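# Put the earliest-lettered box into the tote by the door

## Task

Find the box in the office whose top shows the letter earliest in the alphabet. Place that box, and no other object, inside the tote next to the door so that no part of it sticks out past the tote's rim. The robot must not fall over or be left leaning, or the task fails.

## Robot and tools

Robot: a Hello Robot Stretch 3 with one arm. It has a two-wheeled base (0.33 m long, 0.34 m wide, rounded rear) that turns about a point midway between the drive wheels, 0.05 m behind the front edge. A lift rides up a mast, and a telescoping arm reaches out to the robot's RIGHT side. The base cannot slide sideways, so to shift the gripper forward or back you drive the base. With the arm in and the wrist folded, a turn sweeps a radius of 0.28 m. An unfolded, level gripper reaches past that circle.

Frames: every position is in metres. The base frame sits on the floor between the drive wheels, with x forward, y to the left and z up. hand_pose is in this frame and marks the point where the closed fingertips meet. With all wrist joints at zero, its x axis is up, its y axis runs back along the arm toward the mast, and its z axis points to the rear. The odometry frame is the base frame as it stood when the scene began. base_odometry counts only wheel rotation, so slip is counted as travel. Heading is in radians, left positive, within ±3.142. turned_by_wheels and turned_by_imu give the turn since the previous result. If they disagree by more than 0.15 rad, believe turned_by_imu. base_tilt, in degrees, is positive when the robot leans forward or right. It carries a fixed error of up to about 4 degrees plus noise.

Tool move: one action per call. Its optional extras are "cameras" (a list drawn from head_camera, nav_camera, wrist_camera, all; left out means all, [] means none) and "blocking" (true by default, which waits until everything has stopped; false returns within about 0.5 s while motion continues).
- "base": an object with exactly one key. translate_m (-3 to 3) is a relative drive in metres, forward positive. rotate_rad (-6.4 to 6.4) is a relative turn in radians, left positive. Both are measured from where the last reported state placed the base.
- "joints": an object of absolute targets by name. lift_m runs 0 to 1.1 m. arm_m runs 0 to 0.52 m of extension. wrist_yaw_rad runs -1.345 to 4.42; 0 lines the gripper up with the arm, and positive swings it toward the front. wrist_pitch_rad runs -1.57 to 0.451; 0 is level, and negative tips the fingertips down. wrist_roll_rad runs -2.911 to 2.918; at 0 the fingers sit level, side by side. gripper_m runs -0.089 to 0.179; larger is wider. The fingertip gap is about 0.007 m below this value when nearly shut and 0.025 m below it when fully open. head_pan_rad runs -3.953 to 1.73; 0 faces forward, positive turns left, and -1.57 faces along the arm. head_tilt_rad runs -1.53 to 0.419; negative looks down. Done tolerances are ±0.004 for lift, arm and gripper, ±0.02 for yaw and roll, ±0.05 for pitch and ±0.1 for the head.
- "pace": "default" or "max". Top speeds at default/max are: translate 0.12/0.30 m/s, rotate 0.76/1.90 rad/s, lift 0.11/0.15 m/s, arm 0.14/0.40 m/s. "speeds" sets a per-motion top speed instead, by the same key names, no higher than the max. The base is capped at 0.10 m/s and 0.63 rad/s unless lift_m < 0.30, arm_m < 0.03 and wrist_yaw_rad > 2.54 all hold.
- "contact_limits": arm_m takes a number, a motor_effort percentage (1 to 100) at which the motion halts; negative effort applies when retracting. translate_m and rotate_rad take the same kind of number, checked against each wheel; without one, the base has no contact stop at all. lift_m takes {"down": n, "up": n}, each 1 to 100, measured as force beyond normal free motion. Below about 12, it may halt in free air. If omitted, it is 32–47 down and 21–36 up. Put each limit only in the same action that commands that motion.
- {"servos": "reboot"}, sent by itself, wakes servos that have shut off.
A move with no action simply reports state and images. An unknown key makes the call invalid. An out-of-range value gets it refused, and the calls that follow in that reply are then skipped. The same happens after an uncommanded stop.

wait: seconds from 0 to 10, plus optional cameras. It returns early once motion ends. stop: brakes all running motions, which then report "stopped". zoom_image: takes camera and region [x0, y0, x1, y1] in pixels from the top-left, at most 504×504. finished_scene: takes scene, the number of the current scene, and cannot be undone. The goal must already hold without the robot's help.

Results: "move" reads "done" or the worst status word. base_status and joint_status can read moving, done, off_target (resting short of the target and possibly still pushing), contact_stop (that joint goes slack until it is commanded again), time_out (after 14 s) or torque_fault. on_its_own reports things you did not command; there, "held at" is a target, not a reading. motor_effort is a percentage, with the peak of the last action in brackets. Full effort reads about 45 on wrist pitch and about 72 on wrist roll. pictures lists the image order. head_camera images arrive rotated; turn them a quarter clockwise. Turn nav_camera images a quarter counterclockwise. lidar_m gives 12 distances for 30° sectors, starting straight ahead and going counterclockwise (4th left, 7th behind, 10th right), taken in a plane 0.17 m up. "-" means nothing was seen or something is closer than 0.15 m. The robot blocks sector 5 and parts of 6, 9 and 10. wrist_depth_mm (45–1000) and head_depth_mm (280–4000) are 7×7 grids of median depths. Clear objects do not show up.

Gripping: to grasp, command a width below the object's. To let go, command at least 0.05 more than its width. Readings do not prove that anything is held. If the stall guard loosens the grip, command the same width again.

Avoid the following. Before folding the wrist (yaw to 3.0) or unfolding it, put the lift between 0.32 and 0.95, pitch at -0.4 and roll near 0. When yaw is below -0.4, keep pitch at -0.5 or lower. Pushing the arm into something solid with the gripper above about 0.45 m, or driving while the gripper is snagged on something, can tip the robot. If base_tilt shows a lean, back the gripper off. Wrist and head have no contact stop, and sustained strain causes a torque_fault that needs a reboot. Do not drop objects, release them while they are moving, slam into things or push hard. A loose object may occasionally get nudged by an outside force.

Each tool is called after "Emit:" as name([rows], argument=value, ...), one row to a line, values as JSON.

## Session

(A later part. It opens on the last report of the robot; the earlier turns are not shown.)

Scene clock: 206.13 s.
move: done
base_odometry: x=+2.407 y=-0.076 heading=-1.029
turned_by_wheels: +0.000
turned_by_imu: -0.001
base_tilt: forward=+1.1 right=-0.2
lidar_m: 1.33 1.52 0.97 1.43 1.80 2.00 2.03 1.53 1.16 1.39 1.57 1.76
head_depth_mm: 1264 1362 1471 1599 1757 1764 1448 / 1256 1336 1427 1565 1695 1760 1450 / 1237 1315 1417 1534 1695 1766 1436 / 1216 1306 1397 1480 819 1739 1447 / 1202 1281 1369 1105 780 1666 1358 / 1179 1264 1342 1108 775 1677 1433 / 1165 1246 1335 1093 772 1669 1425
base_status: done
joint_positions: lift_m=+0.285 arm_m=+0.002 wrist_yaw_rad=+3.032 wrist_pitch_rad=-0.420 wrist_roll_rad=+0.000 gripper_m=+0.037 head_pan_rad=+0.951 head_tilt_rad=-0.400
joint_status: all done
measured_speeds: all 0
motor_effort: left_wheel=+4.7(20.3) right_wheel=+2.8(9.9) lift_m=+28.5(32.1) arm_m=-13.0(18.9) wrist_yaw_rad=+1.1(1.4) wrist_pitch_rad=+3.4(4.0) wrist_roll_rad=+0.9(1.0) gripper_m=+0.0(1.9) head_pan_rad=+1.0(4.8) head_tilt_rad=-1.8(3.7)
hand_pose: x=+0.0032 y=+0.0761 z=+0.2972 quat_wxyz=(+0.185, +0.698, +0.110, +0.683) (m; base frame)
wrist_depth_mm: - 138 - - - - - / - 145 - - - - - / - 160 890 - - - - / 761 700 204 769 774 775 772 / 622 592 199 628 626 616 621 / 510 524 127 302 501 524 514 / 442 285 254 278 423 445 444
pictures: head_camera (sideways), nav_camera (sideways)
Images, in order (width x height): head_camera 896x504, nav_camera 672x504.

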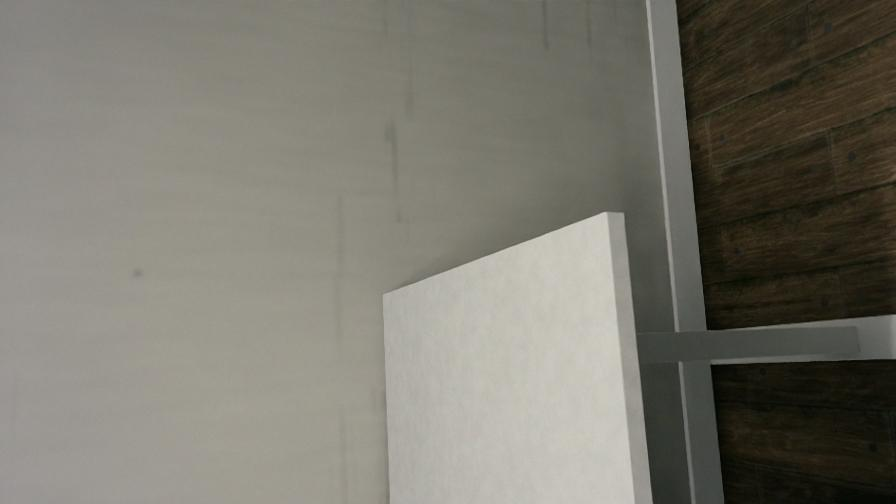

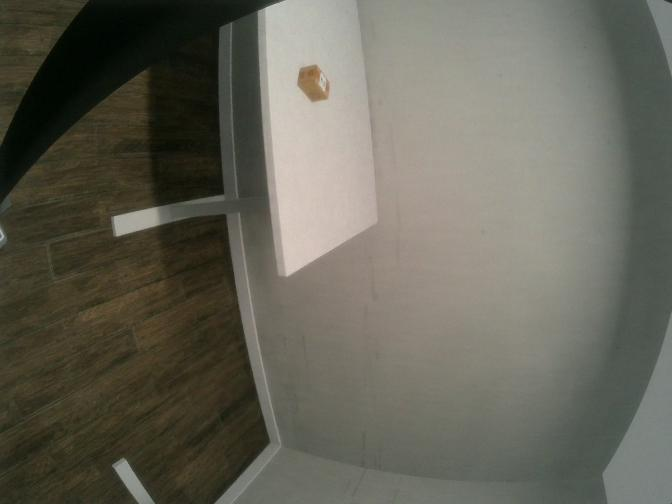

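Emit:
move(joints={"head_pan_rad": 1.55, "head_tilt_rad": -0.4}, pace="max", cameras=["head_camera"])

Scene clock: 210.57 s.
move: done
base_odometry: x=+2.407 y=-0.076 heading=-1.029
turned_by_wheels: +0.000
turned_by_imu: +0.001
base_tilt: forward=+1.1 right=-0.3
lidar_m: 1.33 1.53 0.97 1.43 1.80 2.00 2.02 1.54 1.16 1.39 1.57 1.76
head_depth_mm: 1178 1246 1332 1133 789 1634 1376 / 1237 1316 1393 1125 788 1695 1452 / 1283 1359 1451 1115 817 1769 1433 / 1336 1431 1520 1118 853 1776 1434 / 1398 1497 1591 1102 897 1764 1449 / 1475 1577 1673 1108 2024 1761 1430 / 1557 1676 1735 1092 2089 1761 1435
base_status: not commanded
joint_positions: lift_m=+0.285 arm_m=+0.002 wrist_yaw_rad=+3.032 wrist_pitch_rad=-0.420 wrist_roll_rad=+0.000 gripper_m=+0.037 head_pan_rad=+1.561 head_tilt_rad=-0.400
joint_status: all done
measured_speeds: all 0
motor_effort: left_wheel=+4.7(4.8) right_wheel=+2.9(3.6) lift_m=+19.3(19.7) arm_m=-9.9(10.8) wrist_yaw_rad=+1.1(1.1) wrist_pitch_rad=+3.5(3.8) wrist_roll_rad=+0.8(1.1) gripper_m=+0.1(1.2) head_pan_rad=+2.5(5.0) head_tilt_rad=-0.9(4.7)
hand_pose: x=+0.0032 y=+0.0761 z=+0.2972 quat_wxyz=(+0.185, +0.698, +0.110, +0.683) (m; base frame)
wrist_depth_mm: - 137 - - - - - / - 145 - - - - - / - 160 920 - - - - / 771 694 205 765 758 755 772 / 616 589 200 626 621 631 618 / 517 520 128 304 498 521 515 / 445 284 253 278 423 436 445
pictures: head_camera (sideways)
Images, in order (width x height): head_camera 896x504.

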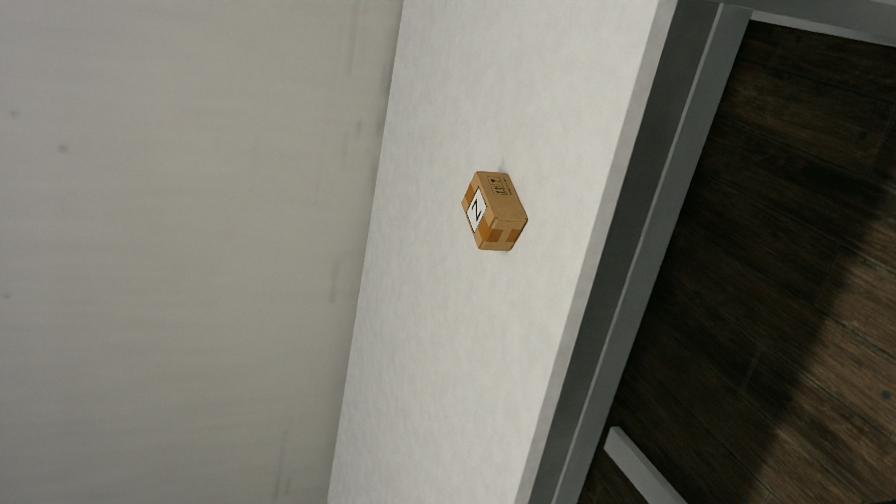

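Emit:
move(joints={"head_pan_rad": -0.6, "head_tilt_rad": -0.35}, pace="max", cameras=["head_camera", "nav_camera"])

Scene clock: 215.17 s.
move: done
base_odometry: x=+2.407 y=-0.076 heading=-1.029
turned_by_wheels: +0.000
turned_by_imu: +0.001
base_tilt: forward=+0.7 right=-0.1
lidar_m: 1.32 1.53 0.97 1.43 1.80 2.01 2.03 1.54 1.16 1.39 1.57 1.76
head_depth_mm: 1623 1724 1836 1657 1306 1882 1517 / 1590 1685 1785 1664 1241 1890 1502 / 1565 1652 1769 1637 1227 1852 1502 / 1526 1629 1733 1633 1217 1864 1501 / 1512 1605 1693 1620 1216 1856 1481 / 1477 1567 1659 1639 1099 1861 1491 / 1464 1529 1644 1609 1142 1779 1478
base_status: not commanded
joint_positions: lift_m=+0.285 arm_m=+0.002 wrist_yaw_rad=+3.032 wrist_pitch_rad=-0.420 wrist_roll_rad=+0.000 gripper_m=+0.037 head_pan_rad=-0.650 head_tilt_rad=-0.354
joint_status: all done
measured_speeds: all 0
motor_effort: left_wheel=+4.8(4.9) right_wheel=+3.1(3.5) lift_m=+19.5(19.8) arm_m=-6.7(7.6) wrist_yaw_rad=+0.6(1.1) wrist_pitch_rad=+3.7(3.9) wrist_roll_rad=+0.9(1.1) gripper_m=-0.9(1.2) head_pan_rad=+3.1(4.8) head_tilt_rad=+3.9(5.8)
hand_pose: x=+0.0032 y=+0.0761 z=+0.2972 quat_wxyz=(+0.185, +0.698, +0.110, +0.683) (m; base frame)
wrist_depth_mm: - 137 - - - - - / - 145 - - - - - / - 160 897 - - - - / 770 698 206 785 785 777 778 / 607 592 199 629 618 628 609 / 515 509 127 301 502 522 519 / 447 285 253 276 421 445 440
pictures: head_camera (sideways), nav_camera (sideways)
Images, in order (width x height): head_camera 896x504, nav_camera 672x504.

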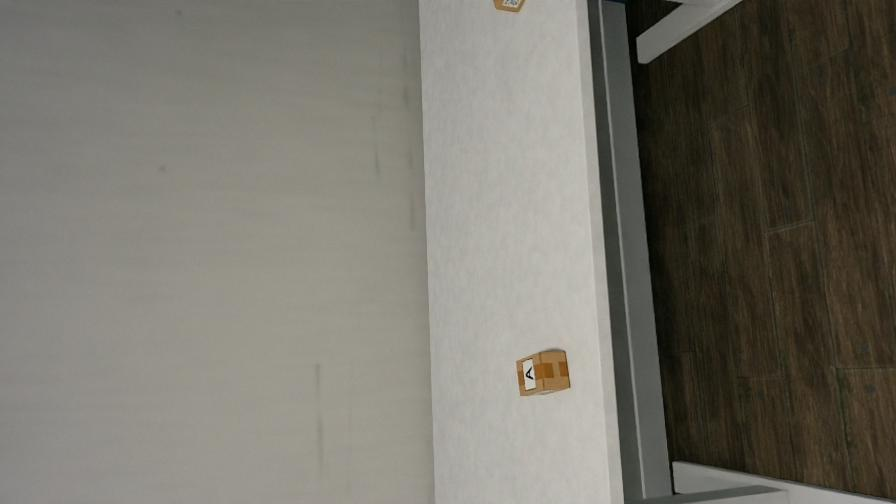

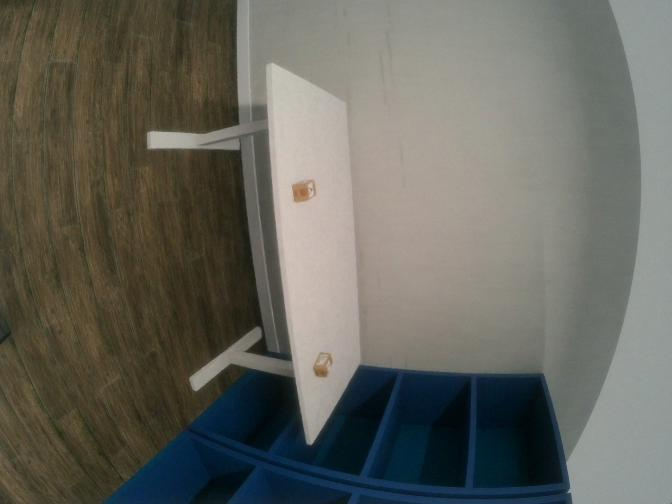

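Emit:
zoom_image(camera="head_camera", region=[505, 340, 580, 405])

Scaled by 6.720 from the camera's 896x504 image, which has a finer 1280x720 frame.

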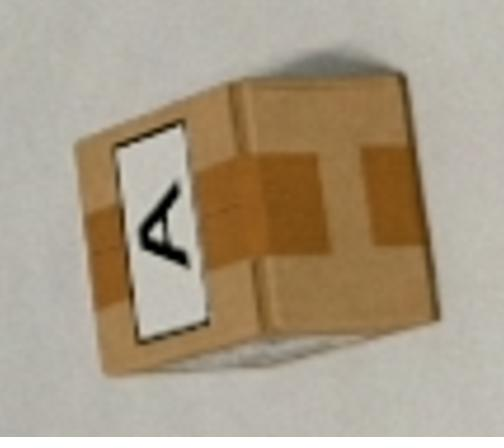

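Emit:
move(base={"rotate_rad": -0.402}, joints={"head_pan_rad": -1.57, "head_tilt_rad": -0.75}, pace="max", cameras=[])

Emit:
move(base={"translate_m": 0.489}, pace="max", cameras=[])

Emit:
move(base={"rotate_rad": 1.571}, pace="max", cameras=["head_camera"])

Scene clock: 249.60 s.
move: done
base_odometry: x=+2.407 y=-0.076 heading=-1.431
turned_by_wheels: -0.402
turned_by_imu: -0.400
base_tilt: forward=+1.0 right=+0.0
lidar_m: 1.33 1.82 1.46 0.97 1.46 1.53 2.00 2.08 1.54 1.16 1.39 1.57
head_depth_mm: 1182 1579 1458 1755 1556 1349 1182 / 1030 1259 1412 1760 1568 1351 1182 / 1098 1473 1362 1634 1572 1341 1187 / 1188 1577 1470 1746 1565 1345 1176 / 1183 1594 1460 1774 1577 1352 1184 / 1185 1595 1462 1755 1564 1343 1182 / 1176 1597 1461 1743 1567 1343 1182
base_status: done
joint_positions: lift_m=+0.285 arm_m=+0.002 wrist_yaw_rad=+3.032 wrist_pitch_rad=-0.420 wrist_roll_rad=+0.000 gripper_m=+0.037 head_pan_rad=-1.587 head_tilt_rad=-0.749
joint_status: all done
measured_speeds: all 0
motor_effort: left_wheel=+9.4(17.0) right_wheel=-9.0(15.5) lift_m=+20.6(20.7) arm_m=-2.8(2.9) wrist_yaw_rad=+0.3(1.2) wrist_pitch_rad=+3.5(3.9) wrist_roll_rad=+0.7(1.0) gripper_m=-0.6(1.1) head_pan_rad=+0.5(5.0) head_tilt_rad=-4.2(6.0)
hand_pose: x=+0.0032 y=+0.0760 z=+0.2971 quat_wxyz=(+0.185, +0.698, +0.110, +0.683) (m; base frame)
wrist_depth_mm: - 138 - - - - - / - 146 - - - - - / - 160 886 - - - - / 764 700 205 767 779 761 781 / 616 591 200 622 617 622 628 / 511 523 128 304 504 525 513 / 441 284 252 278 422 446 446
pictures: none
No camera images: "cameras" was empty.

Scene clock: 252.53 s.
move: done
base_odometry: x=+2.475 y=-0.560 heading=-1.431
turned_by_wheels: +0.000
turned_by_imu: +0.001
base_tilt: forward=+0.9 right=-0.1
lidar_m: 1.27 0.85 1.46 1.41 1.47 1.93 2.48 1.90 1.28 1.20 1.21 1.31
head_depth_mm: 1173 1563 1453 1765 1569 1346 1190 / 1176 1581 1454 1764 1549 1349 1184 / 1171 1567 1464 1760 1562 1343 1178 / 1172 1582 1461 1768 1560 1336 1177 / 1165 1552 1406 1702 1562 1351 1180 / 1041 1173 1372 1693 1557 1350 1182 / 1085 1634 1440 1757 1522 1338 1180
base_status: done
joint_positions: lift_m=+0.285 arm_m=+0.002 wrist_yaw_rad=+3.032 wrist_pitch_rad=-0.420 wrist_roll_rad=+0.000 gripper_m=+0.037 head_pan_rad=-1.571 head_tilt_rad=-0.750
joint_status: not commanded
measured_speeds: all 0
motor_effort: left_wheel=+8.9(15.9) right_wheel=-0.9(13.1) lift_m=+23.9(23.9) arm_m=-5.5(5.5) wrist_yaw_rad=+0.7(1.5) wrist_pitch_rad=+3.6(3.9) wrist_roll_rad=+0.8(1.0) gripper_m=+0.2(1.6) head_pan_rad=+4.2(4.7) head_tilt_rad=-4.0(5.3)
hand_pose: x=+0.0032 y=+0.0761 z=+0.2972 quat_wxyz=(+0.185, +0.698, +0.110, +0.683) (m; base frame)
wrist_depth_mm: - 137 - - - - - / - 145 - - - - - / - 160 905 - - - - / 769 181 205 779 778 776 789 / 622 608 200 626 615 618 625 / 510 524 127 304 503 518 511 / 443 287 253 276 425 443 445
pictures: none
No camera images: "cameras" was empty.

Scene clock: 254.63 s.
move: done
base_odometry: x=+2.475 y=-0.560 heading=+0.140
turned_by_wheels: +1.571
turned_by_imu: +1.565
base_tilt: forward=+1.0 right=-0.2
lidar_m: 1.41 1.07 1.94 2.49 1.89 1.29 1.20 1.20 1.32 1.27 0.86 1.47
head_depth_mm: 1091 1206 1022 826 721 1346 1184 / 1104 1218 1022 823 742 1353 1181 / 1111 1234 1023 802 743 1339 1179 / 1118 1228 1024 801 741 1335 1176 / 1118 1241 1021 821 1420 1347 1188 / 1133 1232 1020 819 1354 1321 1188 / 1135 1272 1016 823 1460 1340 1182
base_status: done
joint_positions: lift_m=+0.285 arm_m=+0.002 wrist_yaw_rad=+3.032 wrist_pitch_rad=-0.420 wrist_roll_rad=+0.000 gripper_m=+0.037 head_pan_rad=-1.570 head_tilt_rad=-0.751
joint_status: not commanded
measured_speeds: all 0
motor_effort: left_wheel=-8.8(17.3) right_wheel=+9.3(17.0) lift_m=+26.1(26.1) arm_m=-22.3(22.5) wrist_yaw_rad=+0.6(1.5) wrist_pitch_rad=+3.6(3.9) wrist_roll_rad=+0.8(1.1) gripper_m=-0.2(0.9) head_pan_rad=+3.6(4.6) head_tilt_rad=-3.1(4.9)
hand_pose: x=+0.0032 y=+0.0761 z=+0.2972 quat_wxyz=(+0.185, +0.698, +0.110, +0.683) (m; base frame)
wrist_depth_mm: - 137 - - - - - / - 146 - - - - - / - 159 906 - - - - / 770 703 206 794 793 784 811 / 618 594 200 611 625 617 624 / 513 518 128 303 503 521 511 / 445 284 252 278 423 447 441
pictures: head_camera (sideways)
Images, in order (width x height): head_camera 896x504.

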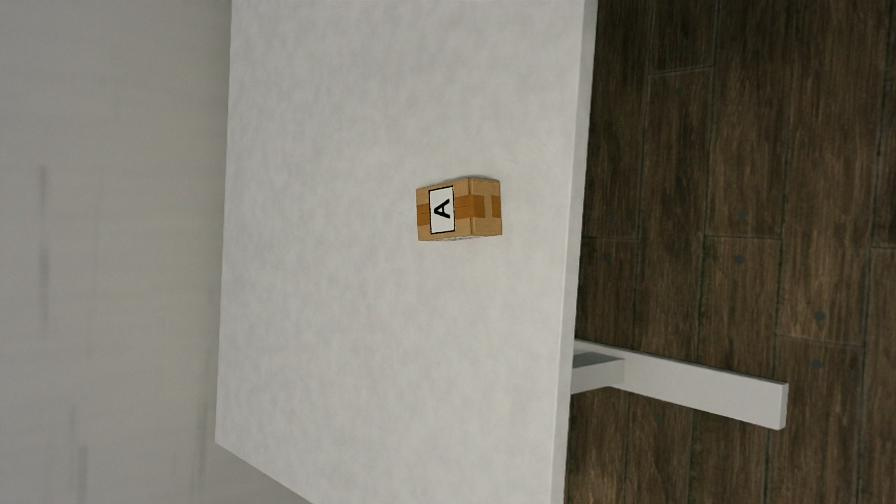

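Emit:
zoom_image(camera="head_camera", region=[405, 165, 515, 255])

Scaled by 4.582 from the camera's 896x504 image, which has a finer 1280x720 frame.

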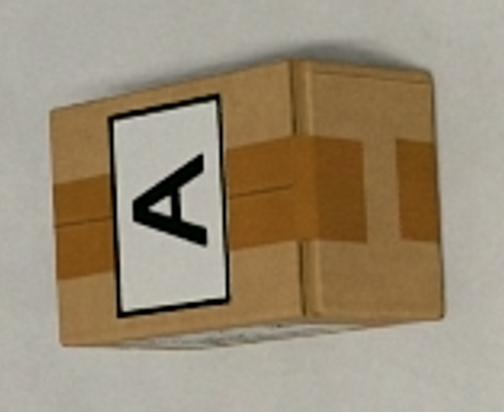

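Emit:
move(joints={"lift_m": 0.88, "wrist_pitch_rad": -0.4}, pace="max", blocking=false, cameras=[])

Emit:
wait(seconds=1.0, cameras=[])

Emit:
move(joints={"wrist_yaw_rad": 0.12, "gripper_m": 0.15}, pace="max", cameras=[])

Emit:
move(joints={"wrist_pitch_rad": -0.7, "arm_m": 0.29}, pace="max", cameras=["wrist_camera", "head_camera"])

Scene clock: 295.93 s.
move: moving
base_odometry: x=+2.475 y=-0.560 heading=+0.140
turned_by_wheels: +0.000
turned_by_imu: +0.001
base_tilt: forward=+0.8 right=-0.2
lidar_m: 1.41 1.07 1.93 2.49 1.89 1.29 1.20 1.20 1.32 1.27 0.86 1.46
head_depth_mm: 1095 1210 1021 829 721 1338 1182 / 1103 1227 1021 824 742 1350 1178 / 1111 1217 1019 797 739 1342 1182 / 1110 1236 1019 800 740 1344 1185 / 1117 1240 1019 822 1434 1340 1178 / 1132 1230 1017 820 1359 1321 1185 / 1132 1254 1024 823 1458 1341 1185
base_status: not commanded
joint_positions: lift_m=+0.324 arm_m=+0.002 wrist_yaw_rad=+3.032 wrist_pitch_rad=-0.420 wrist_roll_rad=+0.000 gripper_m=+0.037 head_pan_rad=-1.570 head_tilt_rad=-0.751
joint_status: lift_m moving; wrist_pitch_rad moving
measured_speeds: translate_m=+0.000 rotate_rad=+0.000 lift_m=+0.148 arm_m=+0.000 wrist_yaw_rad=+0.000 wrist_pitch_rad=+0.000 wrist_roll_rad=+0.000 head_pan_rad=+0.000 head_tilt_rad=+0.000
motor_effort: left_wheel=-8.6(9.0) right_wheel=+8.9(9.7) lift_m=+30.7(33.3) arm_m=-21.4(21.8) wrist_yaw_rad=+0.6(1.3) wrist_pitch_rad=+1.8(6.3) wrist_roll_rad=+0.8(0.9) gripper_m=+0.2(0.7) head_pan_rad=+2.7(3.2) head_tilt_rad=-2.3(3.9)
hand_pose: x=+0.0032 y=+0.0761 z=+0.3365 quat_wxyz=(+0.185, +0.698, +0.110, +0.683) (m; base frame)
wrist_depth_mm: - 137 - - - - - / - 146 - - - - - / - 159 - - - - - / 815 754 204 842 847 831 845 / 663 639 197 686 667 663 666 / 557 555 127 522 538 563 566 / 474 492 249 310 469 481 480
pictures: none
No camera images: "cameras" was empty.

Scene clock: 296.93 s.
earlier move: moving
base_odometry: x=+2.475 y=-0.560 heading=+0.140
turned_by_wheels: +0.000
turned_by_imu: +0.000
base_tilt: forward=+1.0 right=-0.1
lidar_m: 1.41 1.07 1.94 2.48 1.89 1.29 1.20 1.20 1.32 1.27 0.86 1.46
head_depth_mm: 1095 1210 1018 820 721 1357 1179 / 1101 1217 1026 826 740 1349 1180 / 1108 1228 1025 797 741 1344 1187 / 1107 1232 1021 797 739 1344 1179 / 1122 1229 1021 819 1429 1333 1188 / 1127 1237 1030 820 1342 1310 1192 / 1136 1265 1017 819 1465 1346 1180
base_status: not commanded
joint_positions: lift_m=+0.474 arm_m=+0.002 wrist_yaw_rad=+3.032 wrist_pitch_rad=-0.420 wrist_roll_rad=+0.000 gripper_m=+0.037 head_pan_rad=-1.570 head_tilt_rad=-0.751
joint_status: lift_m moving; wrist_pitch_rad moving
measured_speeds: translate_m=+0.000 rotate_rad=+0.000 lift_m=+0.150 arm_m=+0.000 wrist_yaw_rad=+0.000 wrist_pitch_rad=+0.000 wrist_roll_rad=+0.000 head_pan_rad=+0.000 head_tilt_rad=+0.000
motor_effort: left_wheel=-8.8(9.0) right_wheel=+9.0(9.9) lift_m=+32.1(34.0) arm_m=-21.3(21.8) wrist_yaw_rad=+0.9(1.5) wrist_pitch_rad=+5.5(6.6) wrist_roll_rad=+0.8(1.1) gripper_m=+0.5(1.1) head_pan_rad=+2.4(4.0) head_tilt_rad=-2.7(3.9)
hand_pose: x=+0.0032 y=+0.0761 z=+0.4863 quat_wxyz=(+0.185, +0.698, +0.110, +0.683) (m; base frame)
wrist_depth_mm: - 137 - - - - - / - 146 - - - - - / - 160 - - - - - / - - 205 - - - - / 890 857 199 892 870 897 933 / 721 737 128 699 721 744 729 / 636 653 252 631 615 631 638
wait: 1.00 s; no rest
pictures: none
No camera images: "cameras" was empty.

Scene clock: 300.20 s.
move: done
base_odometry: x=+2.475 y=-0.560 heading=+0.140
turned_by_wheels: +0.000
turned_by_imu: +0.000
base_tilt: forward=+1.1 right=-0.2
lidar_m: 1.41 1.07 1.93 2.49 1.89 1.29 1.20 1.20 1.32 1.27 0.86 1.47
head_depth_mm: 1099 1222 1019 819 703 - - / 1102 1218 1019 823 705 - - / 1109 1226 1023 800 305 - - / 1105 1231 1019 799 308 353 1185 / 1114 1230 1022 820 721 1335 1183 / 1126 1232 1022 819 1348 1323 1179 / 1146 1261 1019 822 1462 1338 1176
base_status: not commanded
joint_positions: lift_m=+0.880 arm_m=+0.002 wrist_yaw_rad=+0.123 wrist_pitch_rad=-0.419 wrist_roll_rad=+0.000 gripper_m=+0.150 head_pan_rad=-1.570 head_tilt_rad=-0.751
joint_status: all done
measured_speeds: all 0
motor_effort: left_wheel=-8.8(8.9) right_wheel=+9.1(10.0) lift_m=+30.9(34.3) arm_m=-20.7(21.4) wrist_yaw_rad=-2.1(7.5) wrist_pitch_rad=+3.4(6.9) wrist_roll_rad=+0.8(1.1) gripper_m=+0.1(93.6) head_pan_rad=+3.4(4.2) head_tilt_rad=-2.2(3.1)
hand_pose: x=+0.0060 y=-0.3693 z=+0.8924 quat_wxyz=(+0.700, +0.190, -0.681, -0.105) (m; base frame)
wrist_depth_mm: - - - - - - - / - - - - - - - / - - - - - - - / - - - - - - - / - - - 396 - 144 - / - 122 - - - 120 - / - - - - - - 101
pictures: none
No camera images: "cameras" was empty.

Scene clock: 302.17 s.
move: done
base_odometry: x=+2.475 y=-0.560 heading=+0.140
turned_by_wheels: +0.000
turned_by_imu: +0.000
base_tilt: forward=+1.0 right=-0.1
lidar_m: 1.41 1.07 1.93 2.48 1.89 1.29 1.20 1.20 1.32 1.27 0.85 1.47
head_depth_mm: 1093 1191 353 761 722 1345 1186 / 1105 1176 416 801 739 1345 1180 / 1107 1221 440 741 739 1344 1177 / 1114 1227 987 779 740 1340 1190 / 1114 1232 1017 817 1437 1336 1187 / 1127 1239 1021 822 1356 1312 1186 / 1133 1266 1016 821 1470 1346 1174
base_status: not commanded
joint_positions: lift_m=+0.880 arm_m=+0.290 wrist_yaw_rad=+0.122 wrist_pitch_rad=-0.711 wrist_roll_rad=+0.000 gripper_m=+0.150 head_pan_rad=-1.570 head_tilt_rad=-0.751
joint_status: all done
measured_speeds: all 0
motor_effort: left_wheel=-8.8(9.0) right_wheel=+9.3(9.9) lift_m=+29.7(31.1) arm_m=+18.8(25.4) wrist_yaw_rad=-1.3(2.1) wrist_pitch_rad=+1.8(4.9) wrist_roll_rad=+0.8(1.1) gripper_m=+0.2(0.9) head_pan_rad=+2.5(3.8) head_tilt_rad=-1.6(2.3)
hand_pose: x=+0.0002 y=-0.6121 z=+0.8332 quat_wxyz=(+0.677, +0.286, -0.646, -0.205) (m; base frame)
wrist_depth_mm: - - - - - - - / - - - - - - - / - - - - - - - / - - - - - - - / - - - - - 143 - / - 122 - 222 - 120 - / - 115 - 200 - - 101
pictures: head_camera (sideways), wrist_camera
Images, in order (width x height): head_camera 896x504, wrist_camera 644x364.

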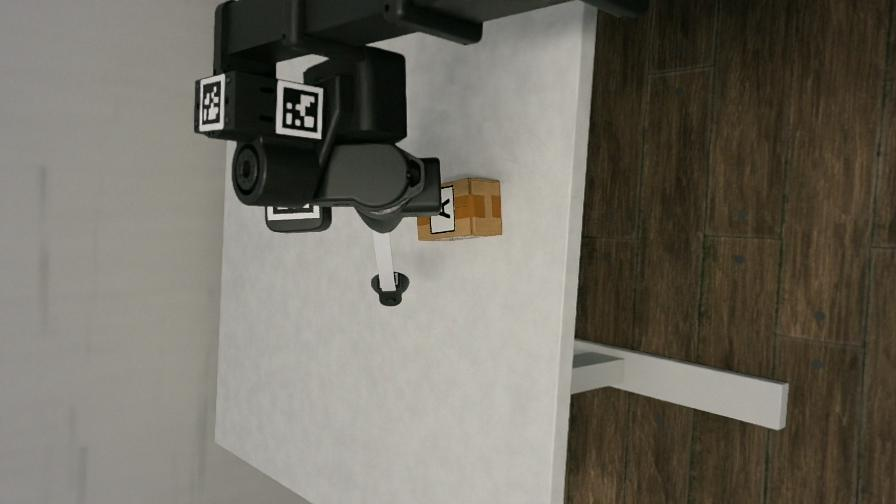

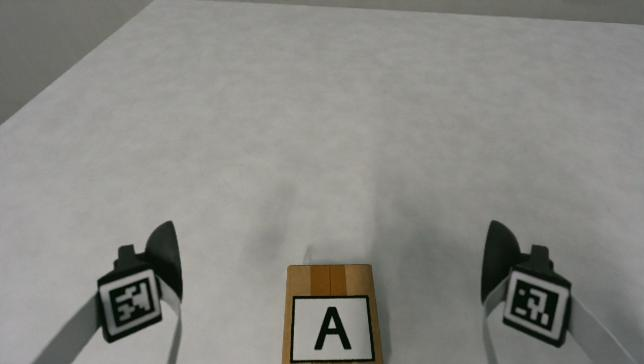

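Emit:
move(joints={"lift_m": 0.768, "arm_m": 0.297}, speeds={"lift_m": 0.08}, contact_limits={"lift_m": {"down": 14}}, cameras=["head_camera", "wrist_camera"])

Scene clock: 325.33 s.
move: done
base_odometry: x=+2.475 y=-0.560 heading=+0.140
turned_by_wheels: +0.000
turned_by_imu: +0.001
base_tilt: forward=+1.1 right=-0.2
lidar_m: 1.41 1.07 1.93 2.48 1.89 1.29 1.19 1.20 1.32 1.27 0.85 1.46
head_depth_mm: 1098 1218 1027 450 362 318 1121 / 1102 1218 1024 499 743 1354 1185 / 1109 1224 1028 507 722 1340 1169 / 1115 1233 1022 768 741 1347 1180 / 1120 1234 1024 827 1444 1343 1180 / 1129 1230 1017 823 1355 1314 1175 / 1137 1263 1024 821 1461 1343 1180
base_status: not commanded
joint_positions: lift_m=+0.768 arm_m=+0.297 wrist_yaw_rad=+0.120 wrist_pitch_rad=-0.687 wrist_roll_rad=+0.006 gripper_m=+0.150 head_pan_rad=-1.570 head_tilt_rad=-0.751
joint_status: all done
measured_speeds: all 0
motor_effort: left_wheel=-8.4(9.0) right_wheel=+8.9(9.7) lift_m=+10.6(25.5) arm_m=+19.6(24.6) wrist_yaw_rad=+0.3(2.1) wrist_pitch_rad=-2.7(3.0) wrist_roll_rad=-1.2(1.5) gripper_m=-0.7(1.5) head_pan_rad=+2.0(3.6) head_tilt_rad=-0.2(1.7)
contact_limits: lift_m down 14 (down: maximum 72; up: maximum 65)
hand_pose: x=+0.0004 y=-0.6234 z=+0.7255 quat_wxyz=(+0.677, +0.277, -0.652, -0.199) (m; base frame)
wrist_depth_mm: - - - - - - - / - - - - - - - / - - - - - - - / - - - 140 - - - / - 145 - 126 126 142 - / - 122 - 109 111 123 - / - 115 101 100 102 - 102
pictures: head_camera (sideways), wrist_camera
Images, in order (width x height): head_camera 896x504, wrist_camera 644x364.

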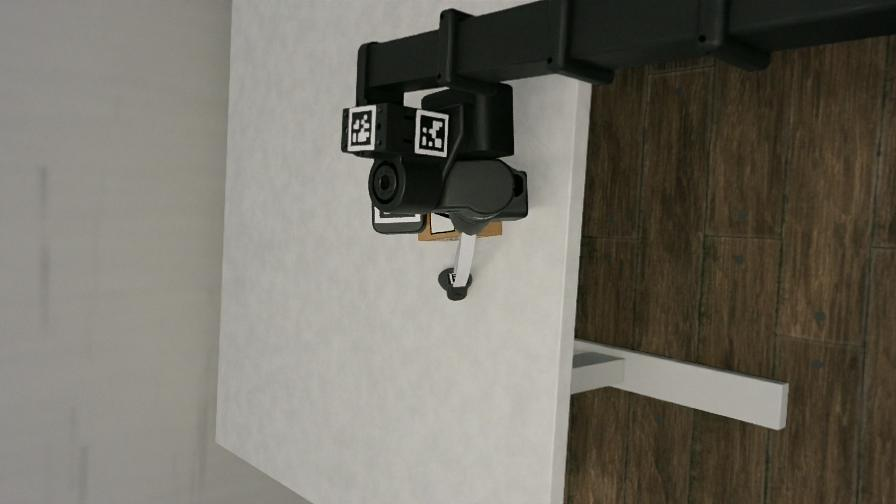

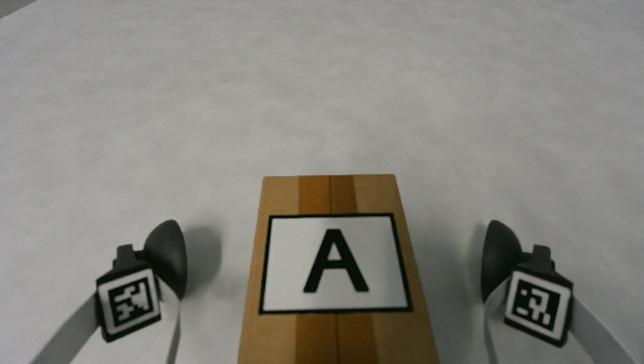

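Emit:
move(joints={"lift_m": 0.776}, cameras=[])

Emit:
move(joints={"gripper_m": 0.0}, cameras=["wrist_camera"])

Scene clock: 333.40 s.
move: done
base_odometry: x=+2.475 y=-0.560 heading=+0.140
turned_by_wheels: +0.000
turned_by_imu: +0.001
base_tilt: forward=+1.1 right=-0.2
lidar_m: 1.41 1.07 1.94 2.49 1.89 1.29 1.20 1.20 1.33 1.27 0.85 1.47
head_depth_mm: 1104 1214 1022 425 355 313 1140 / 1104 1216 1020 495 736 1341 1181 / 1108 1223 1025 508 722 1336 1184 / 1118 1237 1014 770 736 1344 1186 / 1128 1229 1016 823 1416 1355 1178 / 1131 1231 1023 818 1358 1317 1178 / 1137 1265 1019 824 1464 1336 1183
base_status: not commanded
joint_positions: lift_m=+0.776 arm_m=+0.297 wrist_yaw_rad=+0.120 wrist_pitch_rad=-0.705 wrist_roll_rad=+0.006 gripper_m=+0.150 head_pan_rad=-1.570 head_tilt_rad=-0.751
joint_status: all done
measured_speeds: all 0
motor_effort: left_wheel=-8.0(8.4) right_wheel=+7.7(9.3) lift_m=+31.6(31.6) arm_m=+12.7(14.3) wrist_yaw_rad=+0.4(0.8) wrist_pitch_rad=+0.6(2.6) wrist_roll_rad=-1.3(1.3) gripper_m=-0.3(1.5) head_pan_rad=+1.2(2.6) head_tilt_rad=+0.8(1.3)
hand_pose: x=+0.0000 y=-0.6203 z=+0.7303 quat_wxyz=(+0.675, +0.283, -0.649, -0.205) (m; base frame)
wrist_depth_mm: - - - - - - - / - - - - - - - / - - - - - - - / - - - 144 - - - / - - - 129 130 143 - / - 122 - 113 115 120 - / - 115 - 104 106 - 101
pictures: none
No camera images: "cameras" was empty.

Scene clock: 335.57 s.
move: done
base_odometry: x=+2.475 y=-0.560 heading=+0.140
turned_by_wheels: +0.000
turned_by_imu: +0.000
base_tilt: forward=+1.0 right=-0.3
lidar_m: 1.40 1.07 1.94 2.49 1.89 1.29 1.20 1.20 1.32 1.27 0.85 1.46
head_depth_mm: 1102 1213 1022 424 357 313 1141 / 1098 1212 1015 493 739 1348 1187 / 1110 1227 1020 506 725 1345 1178 / 1116 1239 1015 777 738 1351 1187 / 1120 1226 1021 823 1427 1350 1179 / 1130 1229 1018 827 1352 1317 1182 / 1136 1263 1019 816 1460 1342 1182
base_status: not commanded
joint_positions: lift_m=+0.776 arm_m=+0.297 wrist_yaw_rad=+0.124 wrist_pitch_rad=-0.693 wrist_roll_rad=+0.006 gripper_m=+0.002 head_pan_rad=-1.570 head_tilt_rad=-0.751
joint_status: all done
measured_speeds: all 0
motor_effort: left_wheel=-7.6(8.2) right_wheel=+6.8(7.9) lift_m=+17.0(31.6) arm_m=+8.4(12.7) wrist_yaw_rad=-2.4(2.9) wrist_pitch_rad=-1.4(1.8) wrist_roll_rad=-1.1(1.4) gripper_m=-41.6(100.0) head_pan_rad=+2.2(3.0) head_tilt_rad=+0.1(2.2)
hand_pose: x=+0.0008 y=-0.6223 z=+0.7324 quat_wxyz=(+0.677, +0.280, -0.651, -0.200) (m; base frame)
wrist_depth_mm: - - - - - - - / - - - - - - - / - - - - - - - / - - - 147 - - - / - - 146 132 136 - - / - - 124 118 125 119 - / - - 106 106 108 - -
pictures: wrist_camera
Images, in order (width x height): wrist_camera 644x364.

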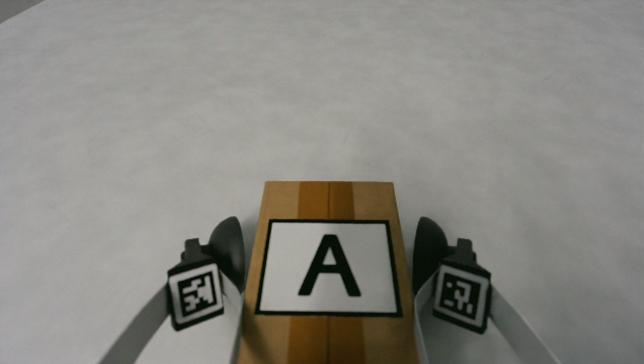

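Emit:
move(joints={"lift_m": 0.83}, pace="max", cameras=["wrist_camera"])

Emit:
move(joints={"arm_m": 0.0, "wrist_yaw_rad": 1.6, "wrist_pitch_rad": -0.4}, speeds={"arm_m": 0.3, "wrist_yaw_rad": 1.5}, cameras=["wrist_camera"])

Scene clock: 375.80 s.
move: done
base_odometry: x=+2.475 y=-0.560 heading=+0.140
turned_by_wheels: +0.000
turned_by_imu: +0.001
base_tilt: forward=+0.9 right=-0.1
lidar_m: 1.41 1.07 1.94 2.49 1.90 1.29 1.20 1.20 1.32 1.27 0.85 1.46
head_depth_mm: 1095 1217 434 367 338 1326 1180 / 1105 1212 443 468 741 1338 1179 / 1104 1226 465 501 741 1339 1172 / 1114 1243 1026 781 738 1342 1176 / 1123 1227 1019 821 1403 1333 1185 / 1126 1230 1013 821 1363 1316 1177 / 1138 1261 1022 825 1464 1349 1181
base_status: not commanded
joint_positions: lift_m=+0.830 arm_m=+0.297 wrist_yaw_rad=+0.123 wrist_pitch_rad=-0.717 wrist_roll_rad=+0.004 gripper_m=+0.005 head_pan_rad=-1.570 head_tilt_rad=-0.750
joint_status: all done
measured_speeds: all 0
on_its_own: gripper_m is held at +0.004, not at your +0.000, by its stall guard, which is not easing now
motor_effort: left_wheel=-7.8(8.0) right_wheel=+6.9(7.4) lift_m=+32.6(33.9) arm_m=+0.3(2.8) wrist_yaw_rad=-2.2(2.7) wrist_pitch_rad=+2.9(3.4) wrist_roll_rad=-0.7(1.3) gripper_m=-20.5(22.0) head_pan_rad=+2.6(2.7) head_tilt_rad=+2.2(2.8)
hand_pose: x=+0.0002 y=-0.6179 z=+0.7821 quat_wxyz=(+0.675, +0.288, -0.647, -0.208) (m; base frame)
wrist_depth_mm: - - - - - - - / - - - - - - - / - - - - - - - / - - - 148 - - - / - - 146 133 135 - - / - - 125 118 123 120 - / - - 103 106 106 - -
pictures: wrist_camera
Images, in order (width x height): wrist_camera 644x364.

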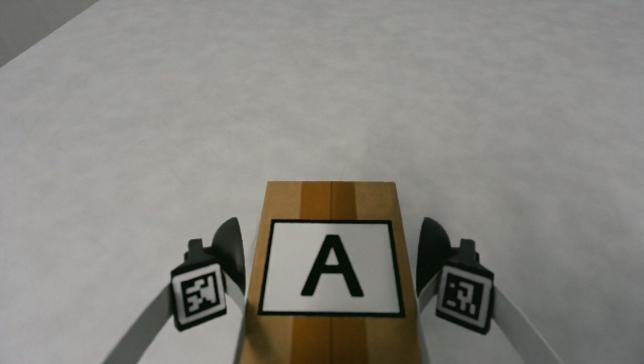

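Scene clock: 379.00 s.
move: done
base_odometry: x=+2.475 y=-0.560 heading=+0.140
turned_by_wheels: +0.000
turned_by_imu: +0.000
base_tilt: forward=+1.1 right=-0.1
lidar_m: 1.41 1.07 1.93 2.48 1.89 1.29 1.20 1.20 1.32 1.27 0.85 1.47
head_depth_mm: 1094 1209 1024 824 723 1400 - / 1110 1217 1025 823 741 325 - / 1107 1226 1021 824 740 306 - / 1108 1236 1023 820 740 1333 310 / 1123 1235 1020 818 1416 1346 304 / 1129 1228 1018 824 1343 1323 286 / 1128 1272 1018 822 1457 1358 388
base_status: not commanded
joint_positions: lift_m=+0.830 arm_m=+0.002 wrist_yaw_rad=+1.597 wrist_pitch_rad=-0.429 wrist_roll_rad=+0.004 gripper_m=+0.005 head_pan_rad=-1.570 head_tilt_rad=-0.750
joint_status: all done
joint sent to its limit — arm_m, lower limit.
measured_speeds: all 0
on_its_own: gripper_m is held at +0.004, not at your +0.000, by its stall guard, which is not easing now
motor_effort: left_wheel=-7.7(8.0) right_wheel=+6.8(7.4) lift_m=+30.1(32.7) arm_m=-22.0(25.0) wrist_yaw_rad=+2.8(8.0) wrist_pitch_rad=+5.2(8.3) wrist_roll_rad=-0.3(0.8) gripper_m=-21.0(22.4) head_pan_rad=+0.5(3.1) head_tilt_rad=+1.0(2.6)
hand_pose: x=+0.2015 y=-0.1410 z=+0.8402 quat_wxyz=(+0.590, +0.601, -0.375, +0.389) (m; base frame)
wrist_depth_mm: - - - - - - - / - - - - - - - / - - - - - - - / - - - 152 - - - / - - 148 133 146 - - / - - 125 118 123 - - / - 945 103 107 108 948 -
pictures: wrist_camera
Images, in order (width x height): wrist_camera 644x364.

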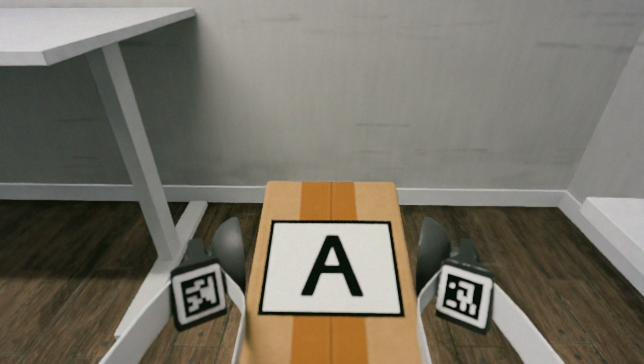

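Emit:
move(base={"rotate_rad": 2.033}, joints={"lift_m": 0.285, "wrist_yaw_rad": 2.65, "head_pan_rad": 0.0, "head_tilt_rad": -0.5}, pace="max", cameras=["wrist_camera"])

Emit:
move(base={"translate_m": 2.179}, pace="max", cameras=["head_camera", "wrist_camera"])

Scene clock: 386.83 s.
move: done
base_odometry: x=+2.475 y=-0.560 heading=+2.173
turned_by_wheels: +2.033
turned_by_imu: +2.027
base_tilt: forward=+0.9 right=+0.0
lidar_m: 1.89 1.29 1.61 1.19 1.22 1.27 0.85 1.51 1.41 1.07 1.84 2.48
head_depth_mm: 2119 2275 2456 2579 1996 1622 1348 / 2214 2380 2571 2687 1987 1606 1336 / 2313 2514 2721 2644 1995 1604 1337 / 2422 2643 2883 2661 1997 1599 1349 / 2574 2795 3086 2669 1964 1592 1330 / 1639 1759 1928 2179 2000 1578 1337 / 1686 1797 2024 2168 1872 1592 1333
base_status: done
joint_positions: lift_m=+0.285 arm_m=+0.002 wrist_yaw_rad=+2.647 wrist_pitch_rad=-0.427 wrist_roll_rad=+0.003 gripper_m=+0.005 head_pan_rad=+0.002 head_tilt_rad=-0.498
joint_status: all done
measured_speeds: all 0
on_its_own: gripper_m is held at +0.004, not at your +0.000, by its stall guard, which is not easing now
motor_effort: left_wheel=-9.8(15.2) right_wheel=+9.9(14.9) lift_m=+21.0(23.7) arm_m=-21.2(22.8) wrist_yaw_rad=+3.1(7.9) wrist_pitch_rad=+4.7(5.2) wrist_roll_rad=-0.5(0.7) gripper_m=-20.8(22.3) head_pan_rad=-2.3(5.2) head_tilt_rad=-1.1(5.4)
hand_pose: x=+0.0847 y=+0.0497 z=+0.2957 quat_wxyz=(+0.315, +0.708, -0.024, +0.632) (m; base frame)
wrist_depth_mm: - - - - - - - / - - - - - - - / 947 - - - - - - / 765 761 773 153 760 762 739 / 625 619 148 133 145 620 599 / 213 519 125 118 123 484 512 / 189 262 104 106 108 418 438
pictures: wrist_camera
Images, in order (width x height): wrist_camera 644x364.

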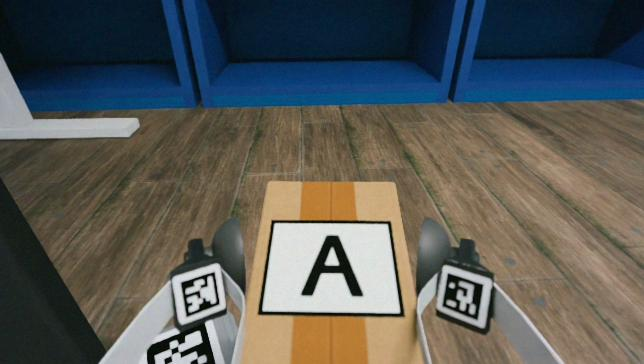

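Scene clock: 395.57 s.
move: done
base_odometry: x=+1.242 y=+1.236 heading=+2.172
turned_by_wheels: +0.000
turned_by_imu: -0.002
base_tilt: forward=+0.9 right=-0.4
lidar_m: 0.53 0.68 1.46 0.69 0.64 1.34 3.01 2.38 1.86 0.83 0.56 0.52
head_depth_mm: 410 441 475 515 564 619 695 / 429 461 500 546 600 666 747 / 449 485 527 577 641 719 810 / 471 511 557 615 688 773 888 / 496 539 592 656 738 847 981 / 523 573 632 705 795 923 1091 / 554 606 676 760 875 1015 1216
base_status: done
joint_positions: lift_m=+0.285 arm_m=+0.002 wrist_yaw_rad=+2.647 wrist_pitch_rad=-0.427 wrist_roll_rad=+0.003 gripper_m=+0.005 head_pan_rad=+0.000 head_tilt_rad=-0.500
joint_status: not commanded
measured_speeds: all 0
on_its_own: gripper_m is held at +0.004, not at your +0.000, by its stall guard, which is not easing now
motor_effort: left_wheel=-2.2(15.1) right_wheel=+7.2(16.1) lift_m=+20.9(21.4) arm_m=-16.6(21.7) wrist_yaw_rad=+2.7(3.4) wrist_pitch_rad=+4.6(5.2) wrist_roll_rad=-0.4(0.7) gripper_m=-20.8(22.7) head_pan_rad=-2.9(4.9) head_tilt_rad=-2.2(3.9)
hand_pose: x=+0.0846 y=+0.0498 z=+0.2957 quat_wxyz=(+0.315, +0.708, -0.024, +0.632) (m; base frame)
wrist_depth_mm: - - - - - - - / - - - - - - - / - - - - - - - / - 753 750 152 773 749 - / 612 611 148 133 146 610 516 / 213 510 125 118 123 479 498 / 189 261 105 106 108 415 439
pictures: head_camera (sideways), wrist_camera
Images, in order (width x height): head_camera 896x504, wrist_camera 644x364.

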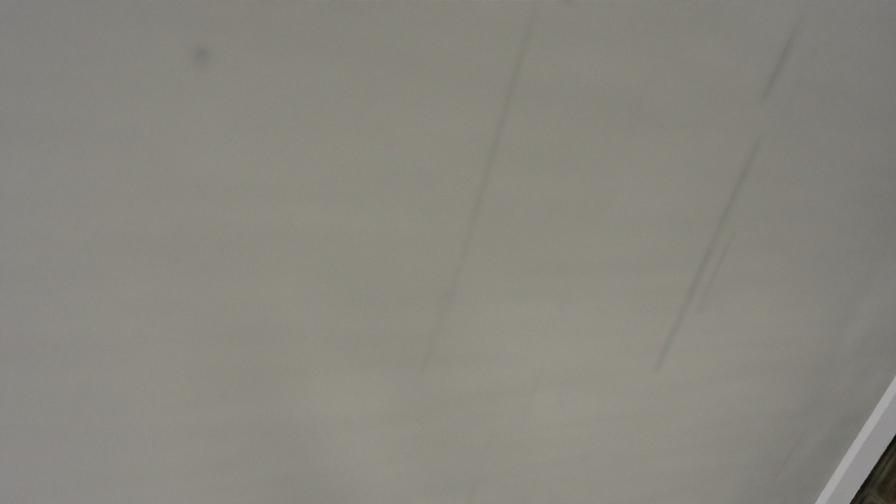

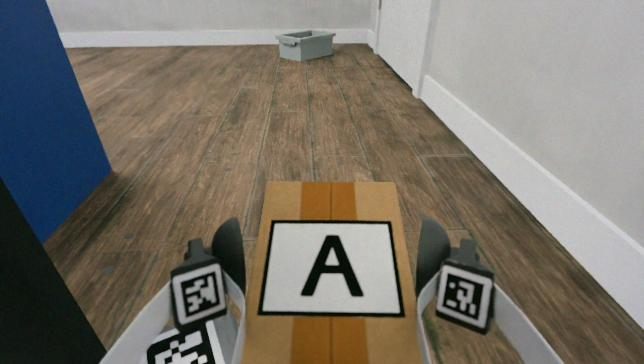

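Emit:
move(base={"rotate_rad": 1.2524}, joints={"head_pan_rad": -0.62, "head_tilt_rad": -0.9}, pace="max", cameras=[])

Emit:
move(base={"translate_m": 1.265}, pace="max", cameras=["head_camera", "wrist_camera"])

Scene clock: 402.63 s.
move: done
base_odometry: x=+1.242 y=+1.236 heading=-2.859
turned_by_wheels: +1.252
turned_by_imu: +1.247
base_tilt: forward=+0.9 right=-0.2
lidar_m: 2.44 0.57 0.51 2.26 3.00 2.35 1.51 0.68 0.53 0.53 0.56 0.83
head_depth_mm: 675 738 815 911 1045 1180 1129 / 769 852 956 1098 1292 1248 1127 / 900 1012 1167 1381 1410 1258 1123 / 1076 1248 1492 1575 1417 1258 1131 / 1286 1568 1772 1614 1417 1263 1127 / 1716 2089 1894 1618 1415 1258 1132 / 2219 2242 1886 1617 1418 1253 1133
base_status: done
joint_positions: lift_m=+0.285 arm_m=+0.002 wrist_yaw_rad=+2.647 wrist_pitch_rad=-0.427 wrist_roll_rad=+0.003 gripper_m=+0.005 head_pan_rad=-0.631 head_tilt_rad=-0.904
joint_status: all done
measured_speeds: all 0
on_its_own: gripper_m is held at +0.004, not at your +0.000, by its stall guard, which is not easing now
motor_effort: left_wheel=-9.1(15.3) right_wheel=+9.0(17.6) lift_m=+21.2(21.2) arm_m=-22.1(22.5) wrist_yaw_rad=+2.3(3.3) wrist_pitch_rad=+4.7(5.2) wrist_roll_rad=-0.4(0.8) gripper_m=-20.9(22.1) head_pan_rad=+3.2(4.0) head_tilt_rad=-2.8(5.7)
hand_pose: x=+0.0846 y=+0.0498 z=+0.2957 quat_wxyz=(+0.315, +0.708, -0.024, +0.632) (m; base frame)
wrist_depth_mm: - - - - - - - / - - - - - - - / - - - 801 - 939 - / 748 764 770 153 690 763 757 / 617 615 148 133 145 625 611 / 211 514 125 118 123 493 512 / 188 260 104 106 108 419 441
pictures: none
No camera images: "cameras" was empty.

Scene clock: 408.23 s.
move: done
base_odometry: x=+0.027 y=+0.884 heading=-2.859
turned_by_wheels: +0.000
turned_by_imu: -0.001
base_tilt: forward=+1.0 right=+0.0
lidar_m: 1.19 1.28 1.89 1.54 0.70 0.62 1.86 0.84 0.66 0.62 0.67 0.99
head_depth_mm: 821 899 988 1107 1254 1263 1130 / 933 1036 1171 1332 1382 1249 1128 / 1132 1290 1471 1569 1419 1253 1135 / 1227 1418 1701 1633 1414 1256 1137 / 1174 1345 1592 1561 1370 1268 1136 / 1122 1282 1486 1626 1391 1266 1131 / 1069 1220 1392 1578 1414 1260 1135
base_status: done
joint_positions: lift_m=+0.285 arm_m=+0.002 wrist_yaw_rad=+2.648 wrist_pitch_rad=-0.427 wrist_roll_rad=+0.003 gripper_m=+0.005 head_pan_rad=-0.620 head_tilt_rad=-0.899
joint_status: not commanded
measured_speeds: all 0
on_its_own: gripper_m is held at +0.004, not at your +0.000, by its stall guard, which is not easing now
motor_effort: left_wheel=+4.3(12.7) right_wheel=-0.9(18.0) lift_m=+21.0(21.4) arm_m=-16.9(22.6) wrist_yaw_rad=+2.6(3.4) wrist_pitch_rad=+4.8(5.3) wrist_roll_rad=-0.3(0.6) gripper_m=-20.9(22.2) head_pan_rad=+3.4(4.3) head_tilt_rad=+0.6(2.9)
hand_pose: x=+0.0846 y=+0.0498 z=+0.2957 quat_wxyz=(+0.315, +0.708, -0.024, +0.632) (m; base frame)
wrist_depth_mm: - - - - - - - / - - - - - - - / - - - - - - 940 / 764 752 756 153 748 758 769 / 614 611 148 133 146 616 610 / 211 514 125 118 123 479 509 / 188 260 104 106 108 420 441
pictures: head_camera (sideways), wrist_camera
Images, in order (width x height): head_camera 896x504, wrist_camera 644x364.

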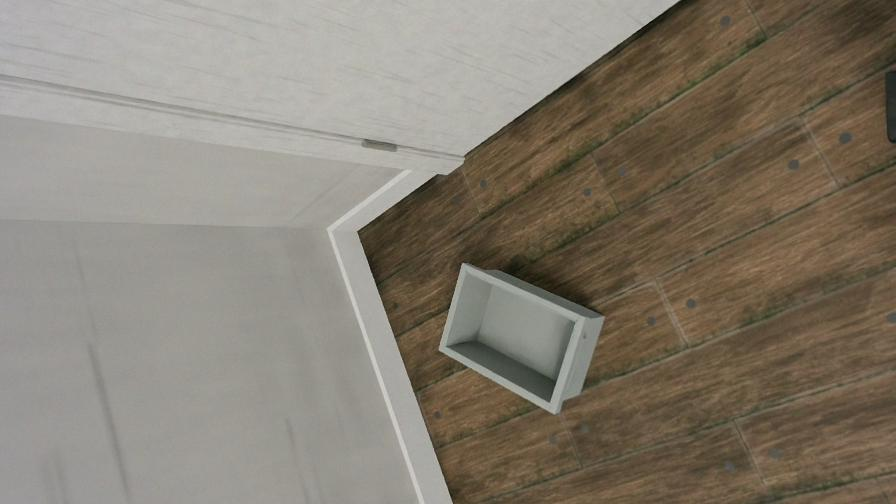

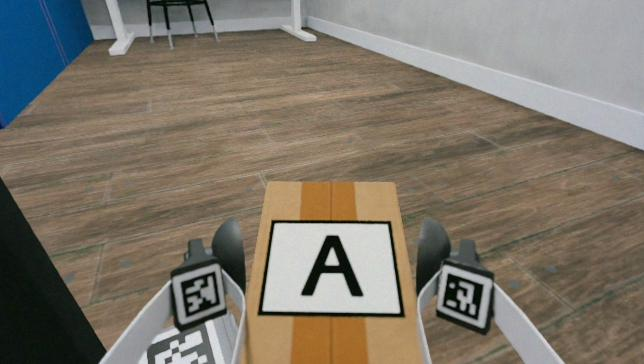

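Emit:
zoom_image(camera="head_camera", region=[420, 245, 620, 425])

Scaled by 2.520 from the camera's 896x504 image, which has a finer 1280x720 frame.

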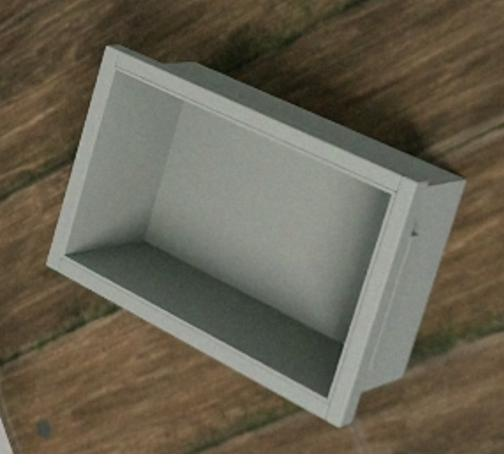

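Emit:
move(base={"rotate_rad": 0.317}, pace="max", cameras=[])

Emit:
move(base={"translate_m": 0.4575}, joints={"head_pan_rad": -1.57, "head_tilt_rad": -1.1}, pace="max", cameras=[])

Emit:
move(base={"rotate_rad": 0.37}, joints={"lift_m": 0.42}, pace="max", cameras=["head_camera"])

Scene clock: 493.67 s.
move: done
base_odometry: x=+0.027 y=+0.884 heading=-2.542
turned_by_wheels: +0.317
turned_by_imu: +0.316
base_tilt: forward=+0.9 right=-0.2
lidar_m: 1.21 1.53 2.61 0.86 0.63 0.86 1.05 0.70 0.62 0.64 0.80 1.20
head_depth_mm: 1167 1354 1528 1557 1411 1258 1134 / 1137 1321 1595 1615 1420 1265 1139 / 1125 1309 1566 1551 1388 1264 1134 / 1108 1275 1534 1620 1391 1265 1136 / 1091 1264 1494 1627 1419 1250 1131 / 1078 1248 1464 1624 1418 1259 1133 / 1061 1221 1451 1611 1421 1263 1135
base_status: done
joint_positions: lift_m=+0.285 arm_m=+0.002 wrist_yaw_rad=+2.648 wrist_pitch_rad=-0.427 wrist_roll_rad=+0.003 gripper_m=+0.005 head_pan_rad=-0.620 head_tilt_rad=-0.899
joint_status: not commanded
measured_speeds: all 0
on_its_own: gripper_m is held at +0.004, not at your +0.000, by its stall guard, which is not easing now
motor_effort: left_wheel=-7.9(15.7) right_wheel=+10.0(16.1) lift_m=+21.2(21.2) arm_m=-13.6(13.9) wrist_yaw_rad=+2.7(3.2) wrist_pitch_rad=+4.8(5.1) wrist_roll_rad=-0.3(0.6) gripper_m=-22.0(22.1) head_pan_rad=+2.9(3.5) head_tilt_rad=-1.9(2.1)
hand_pose: x=+0.0846 y=+0.0498 z=+0.2957 quat_wxyz=(+0.315, +0.708, -0.024, +0.632) (m; base frame)
wrist_depth_mm: - - - - - - - / - - - - - - - / - - - - - - - / 727 753 751 152 776 768 756 / 622 616 148 133 145 611 613 / 211 516 125 118 123 474 509 / 189 261 104 106 108 420 434
pictures: none
No camera images: "cameras" was empty.

Scene clock: 496.50 s.
move: done
base_odometry: x=-0.351 y=+0.626 heading=-2.542
turned_by_wheels: +0.000
turned_by_imu: +0.000
base_tilt: forward=+0.8 right=-0.2
lidar_m: 0.79 1.00 2.15 1.54 1.03 0.96 1.34 0.87 0.81 0.82 0.84 0.78
head_depth_mm: 801 941 1137 1375 1288 1192 1101 / 839 999 1234 1408 1293 1022 677 / 882 1059 1328 1424 1295 742 966 / 931 1134 1429 1410 1290 809 956 / 1016 1249 1531 1376 1286 1203 1082 / 1078 1333 1539 1405 1283 1205 1123 / 1063 1185 1339 1413 1306 1197 1121
base_status: done
joint_positions: lift_m=+0.285 arm_m=+0.002 wrist_yaw_rad=+2.648 wrist_pitch_rad=-0.427 wrist_roll_rad=+0.003 gripper_m=+0.005 head_pan_rad=-1.575 head_tilt_rad=-1.100
joint_status: all done
measured_speeds: all 0
on_its_own: gripper_m is held at +0.004, not at your +0.000, by its stall guard, which is not easing now
motor_effort: left_wheel=+1.4(10.0) right_wheel=+5.6(19.7) lift_m=+20.8(21.2) arm_m=-14.1(14.6) wrist_yaw_rad=+2.7(3.4) wrist_pitch_rad=+4.8(5.1) wrist_roll_rad=-0.3(0.6) gripper_m=-21.2(22.5) head_pan_rad=+2.9(5.0) head_tilt_rad=-5.6(7.7)
hand_pose: x=+0.0846 y=+0.0498 z=+0.2957 quat_wxyz=(+0.315, +0.708, -0.024, +0.632) (m; base frame)
wrist_depth_mm: - - - - - - - / - - - - - - - / - - - - - - 784 / 767 769 755 152 759 769 724 / 603 623 148 133 146 616 609 / 212 511 125 118 123 484 513 / 189 260 104 106 108 418 438
pictures: none
No camera images: "cameras" was empty.

Scene clock: 498.20 s.
move: done
base_odometry: x=-0.351 y=+0.626 heading=-2.173
turned_by_wheels: +0.370
turned_by_imu: +0.368
base_tilt: forward=+0.9 right=-0.1
lidar_m: 0.90 1.55 1.95 1.11 0.97 1.69 0.96 0.81 0.81 0.91 0.78 0.78
head_depth_mm: 947 1065 1247 1393 1290 1201 1104 / 1040 1211 1442 1413 1301 591 548 / 1132 1380 1537 1396 1281 699 975 / 1065 1288 1521 1376 1259 687 955 / 970 1146 1411 1420 1295 1200 727 / 892 1043 1245 1408 1300 1199 1122 / 827 947 1120 1353 1318 1202 1113
base_status: done
joint_positions: lift_m=+0.420 arm_m=+0.002 wrist_yaw_rad=+2.648 wrist_pitch_rad=-0.427 wrist_roll_rad=+0.003 gripper_m=+0.005 head_pan_rad=-1.571 head_tilt_rad=-1.100
joint_status: all done
measured_speeds: all 0
on_its_own: gripper_m is held at +0.004, not at your +0.000, by its stall guard, which is not easing now
motor_effort: left_wheel=-10.1(15.7) right_wheel=+8.9(15.6) lift_m=+31.2(35.2) arm_m=-16.4(16.7) wrist_yaw_rad=+2.6(3.1) wrist_pitch_rad=+4.6(5.0) wrist_roll_rad=-0.4(0.7) gripper_m=-20.7(21.9) head_pan_rad=+3.9(4.5) head_tilt_rad=-4.8(7.0)
hand_pose: x=+0.0846 y=+0.0498 z=+0.4307 quat_wxyz=(+0.315, +0.708, -0.024, +0.632) (m; base frame)
wrist_depth_mm: - - - - - - - / - - - - - - - / - - - - - - - / 947 - - 152 - - - / 808 799 148 133 146 825 817 / 213 676 125 118 123 646 668 / 189 565 103 106 108 552 577
pictures: head_camera (sideways)
Images, in order (width x height): head_camera 896x504.

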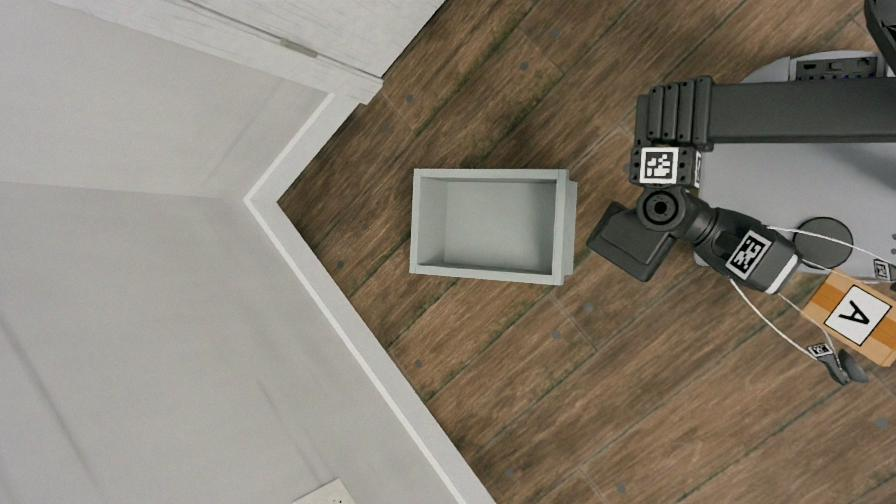

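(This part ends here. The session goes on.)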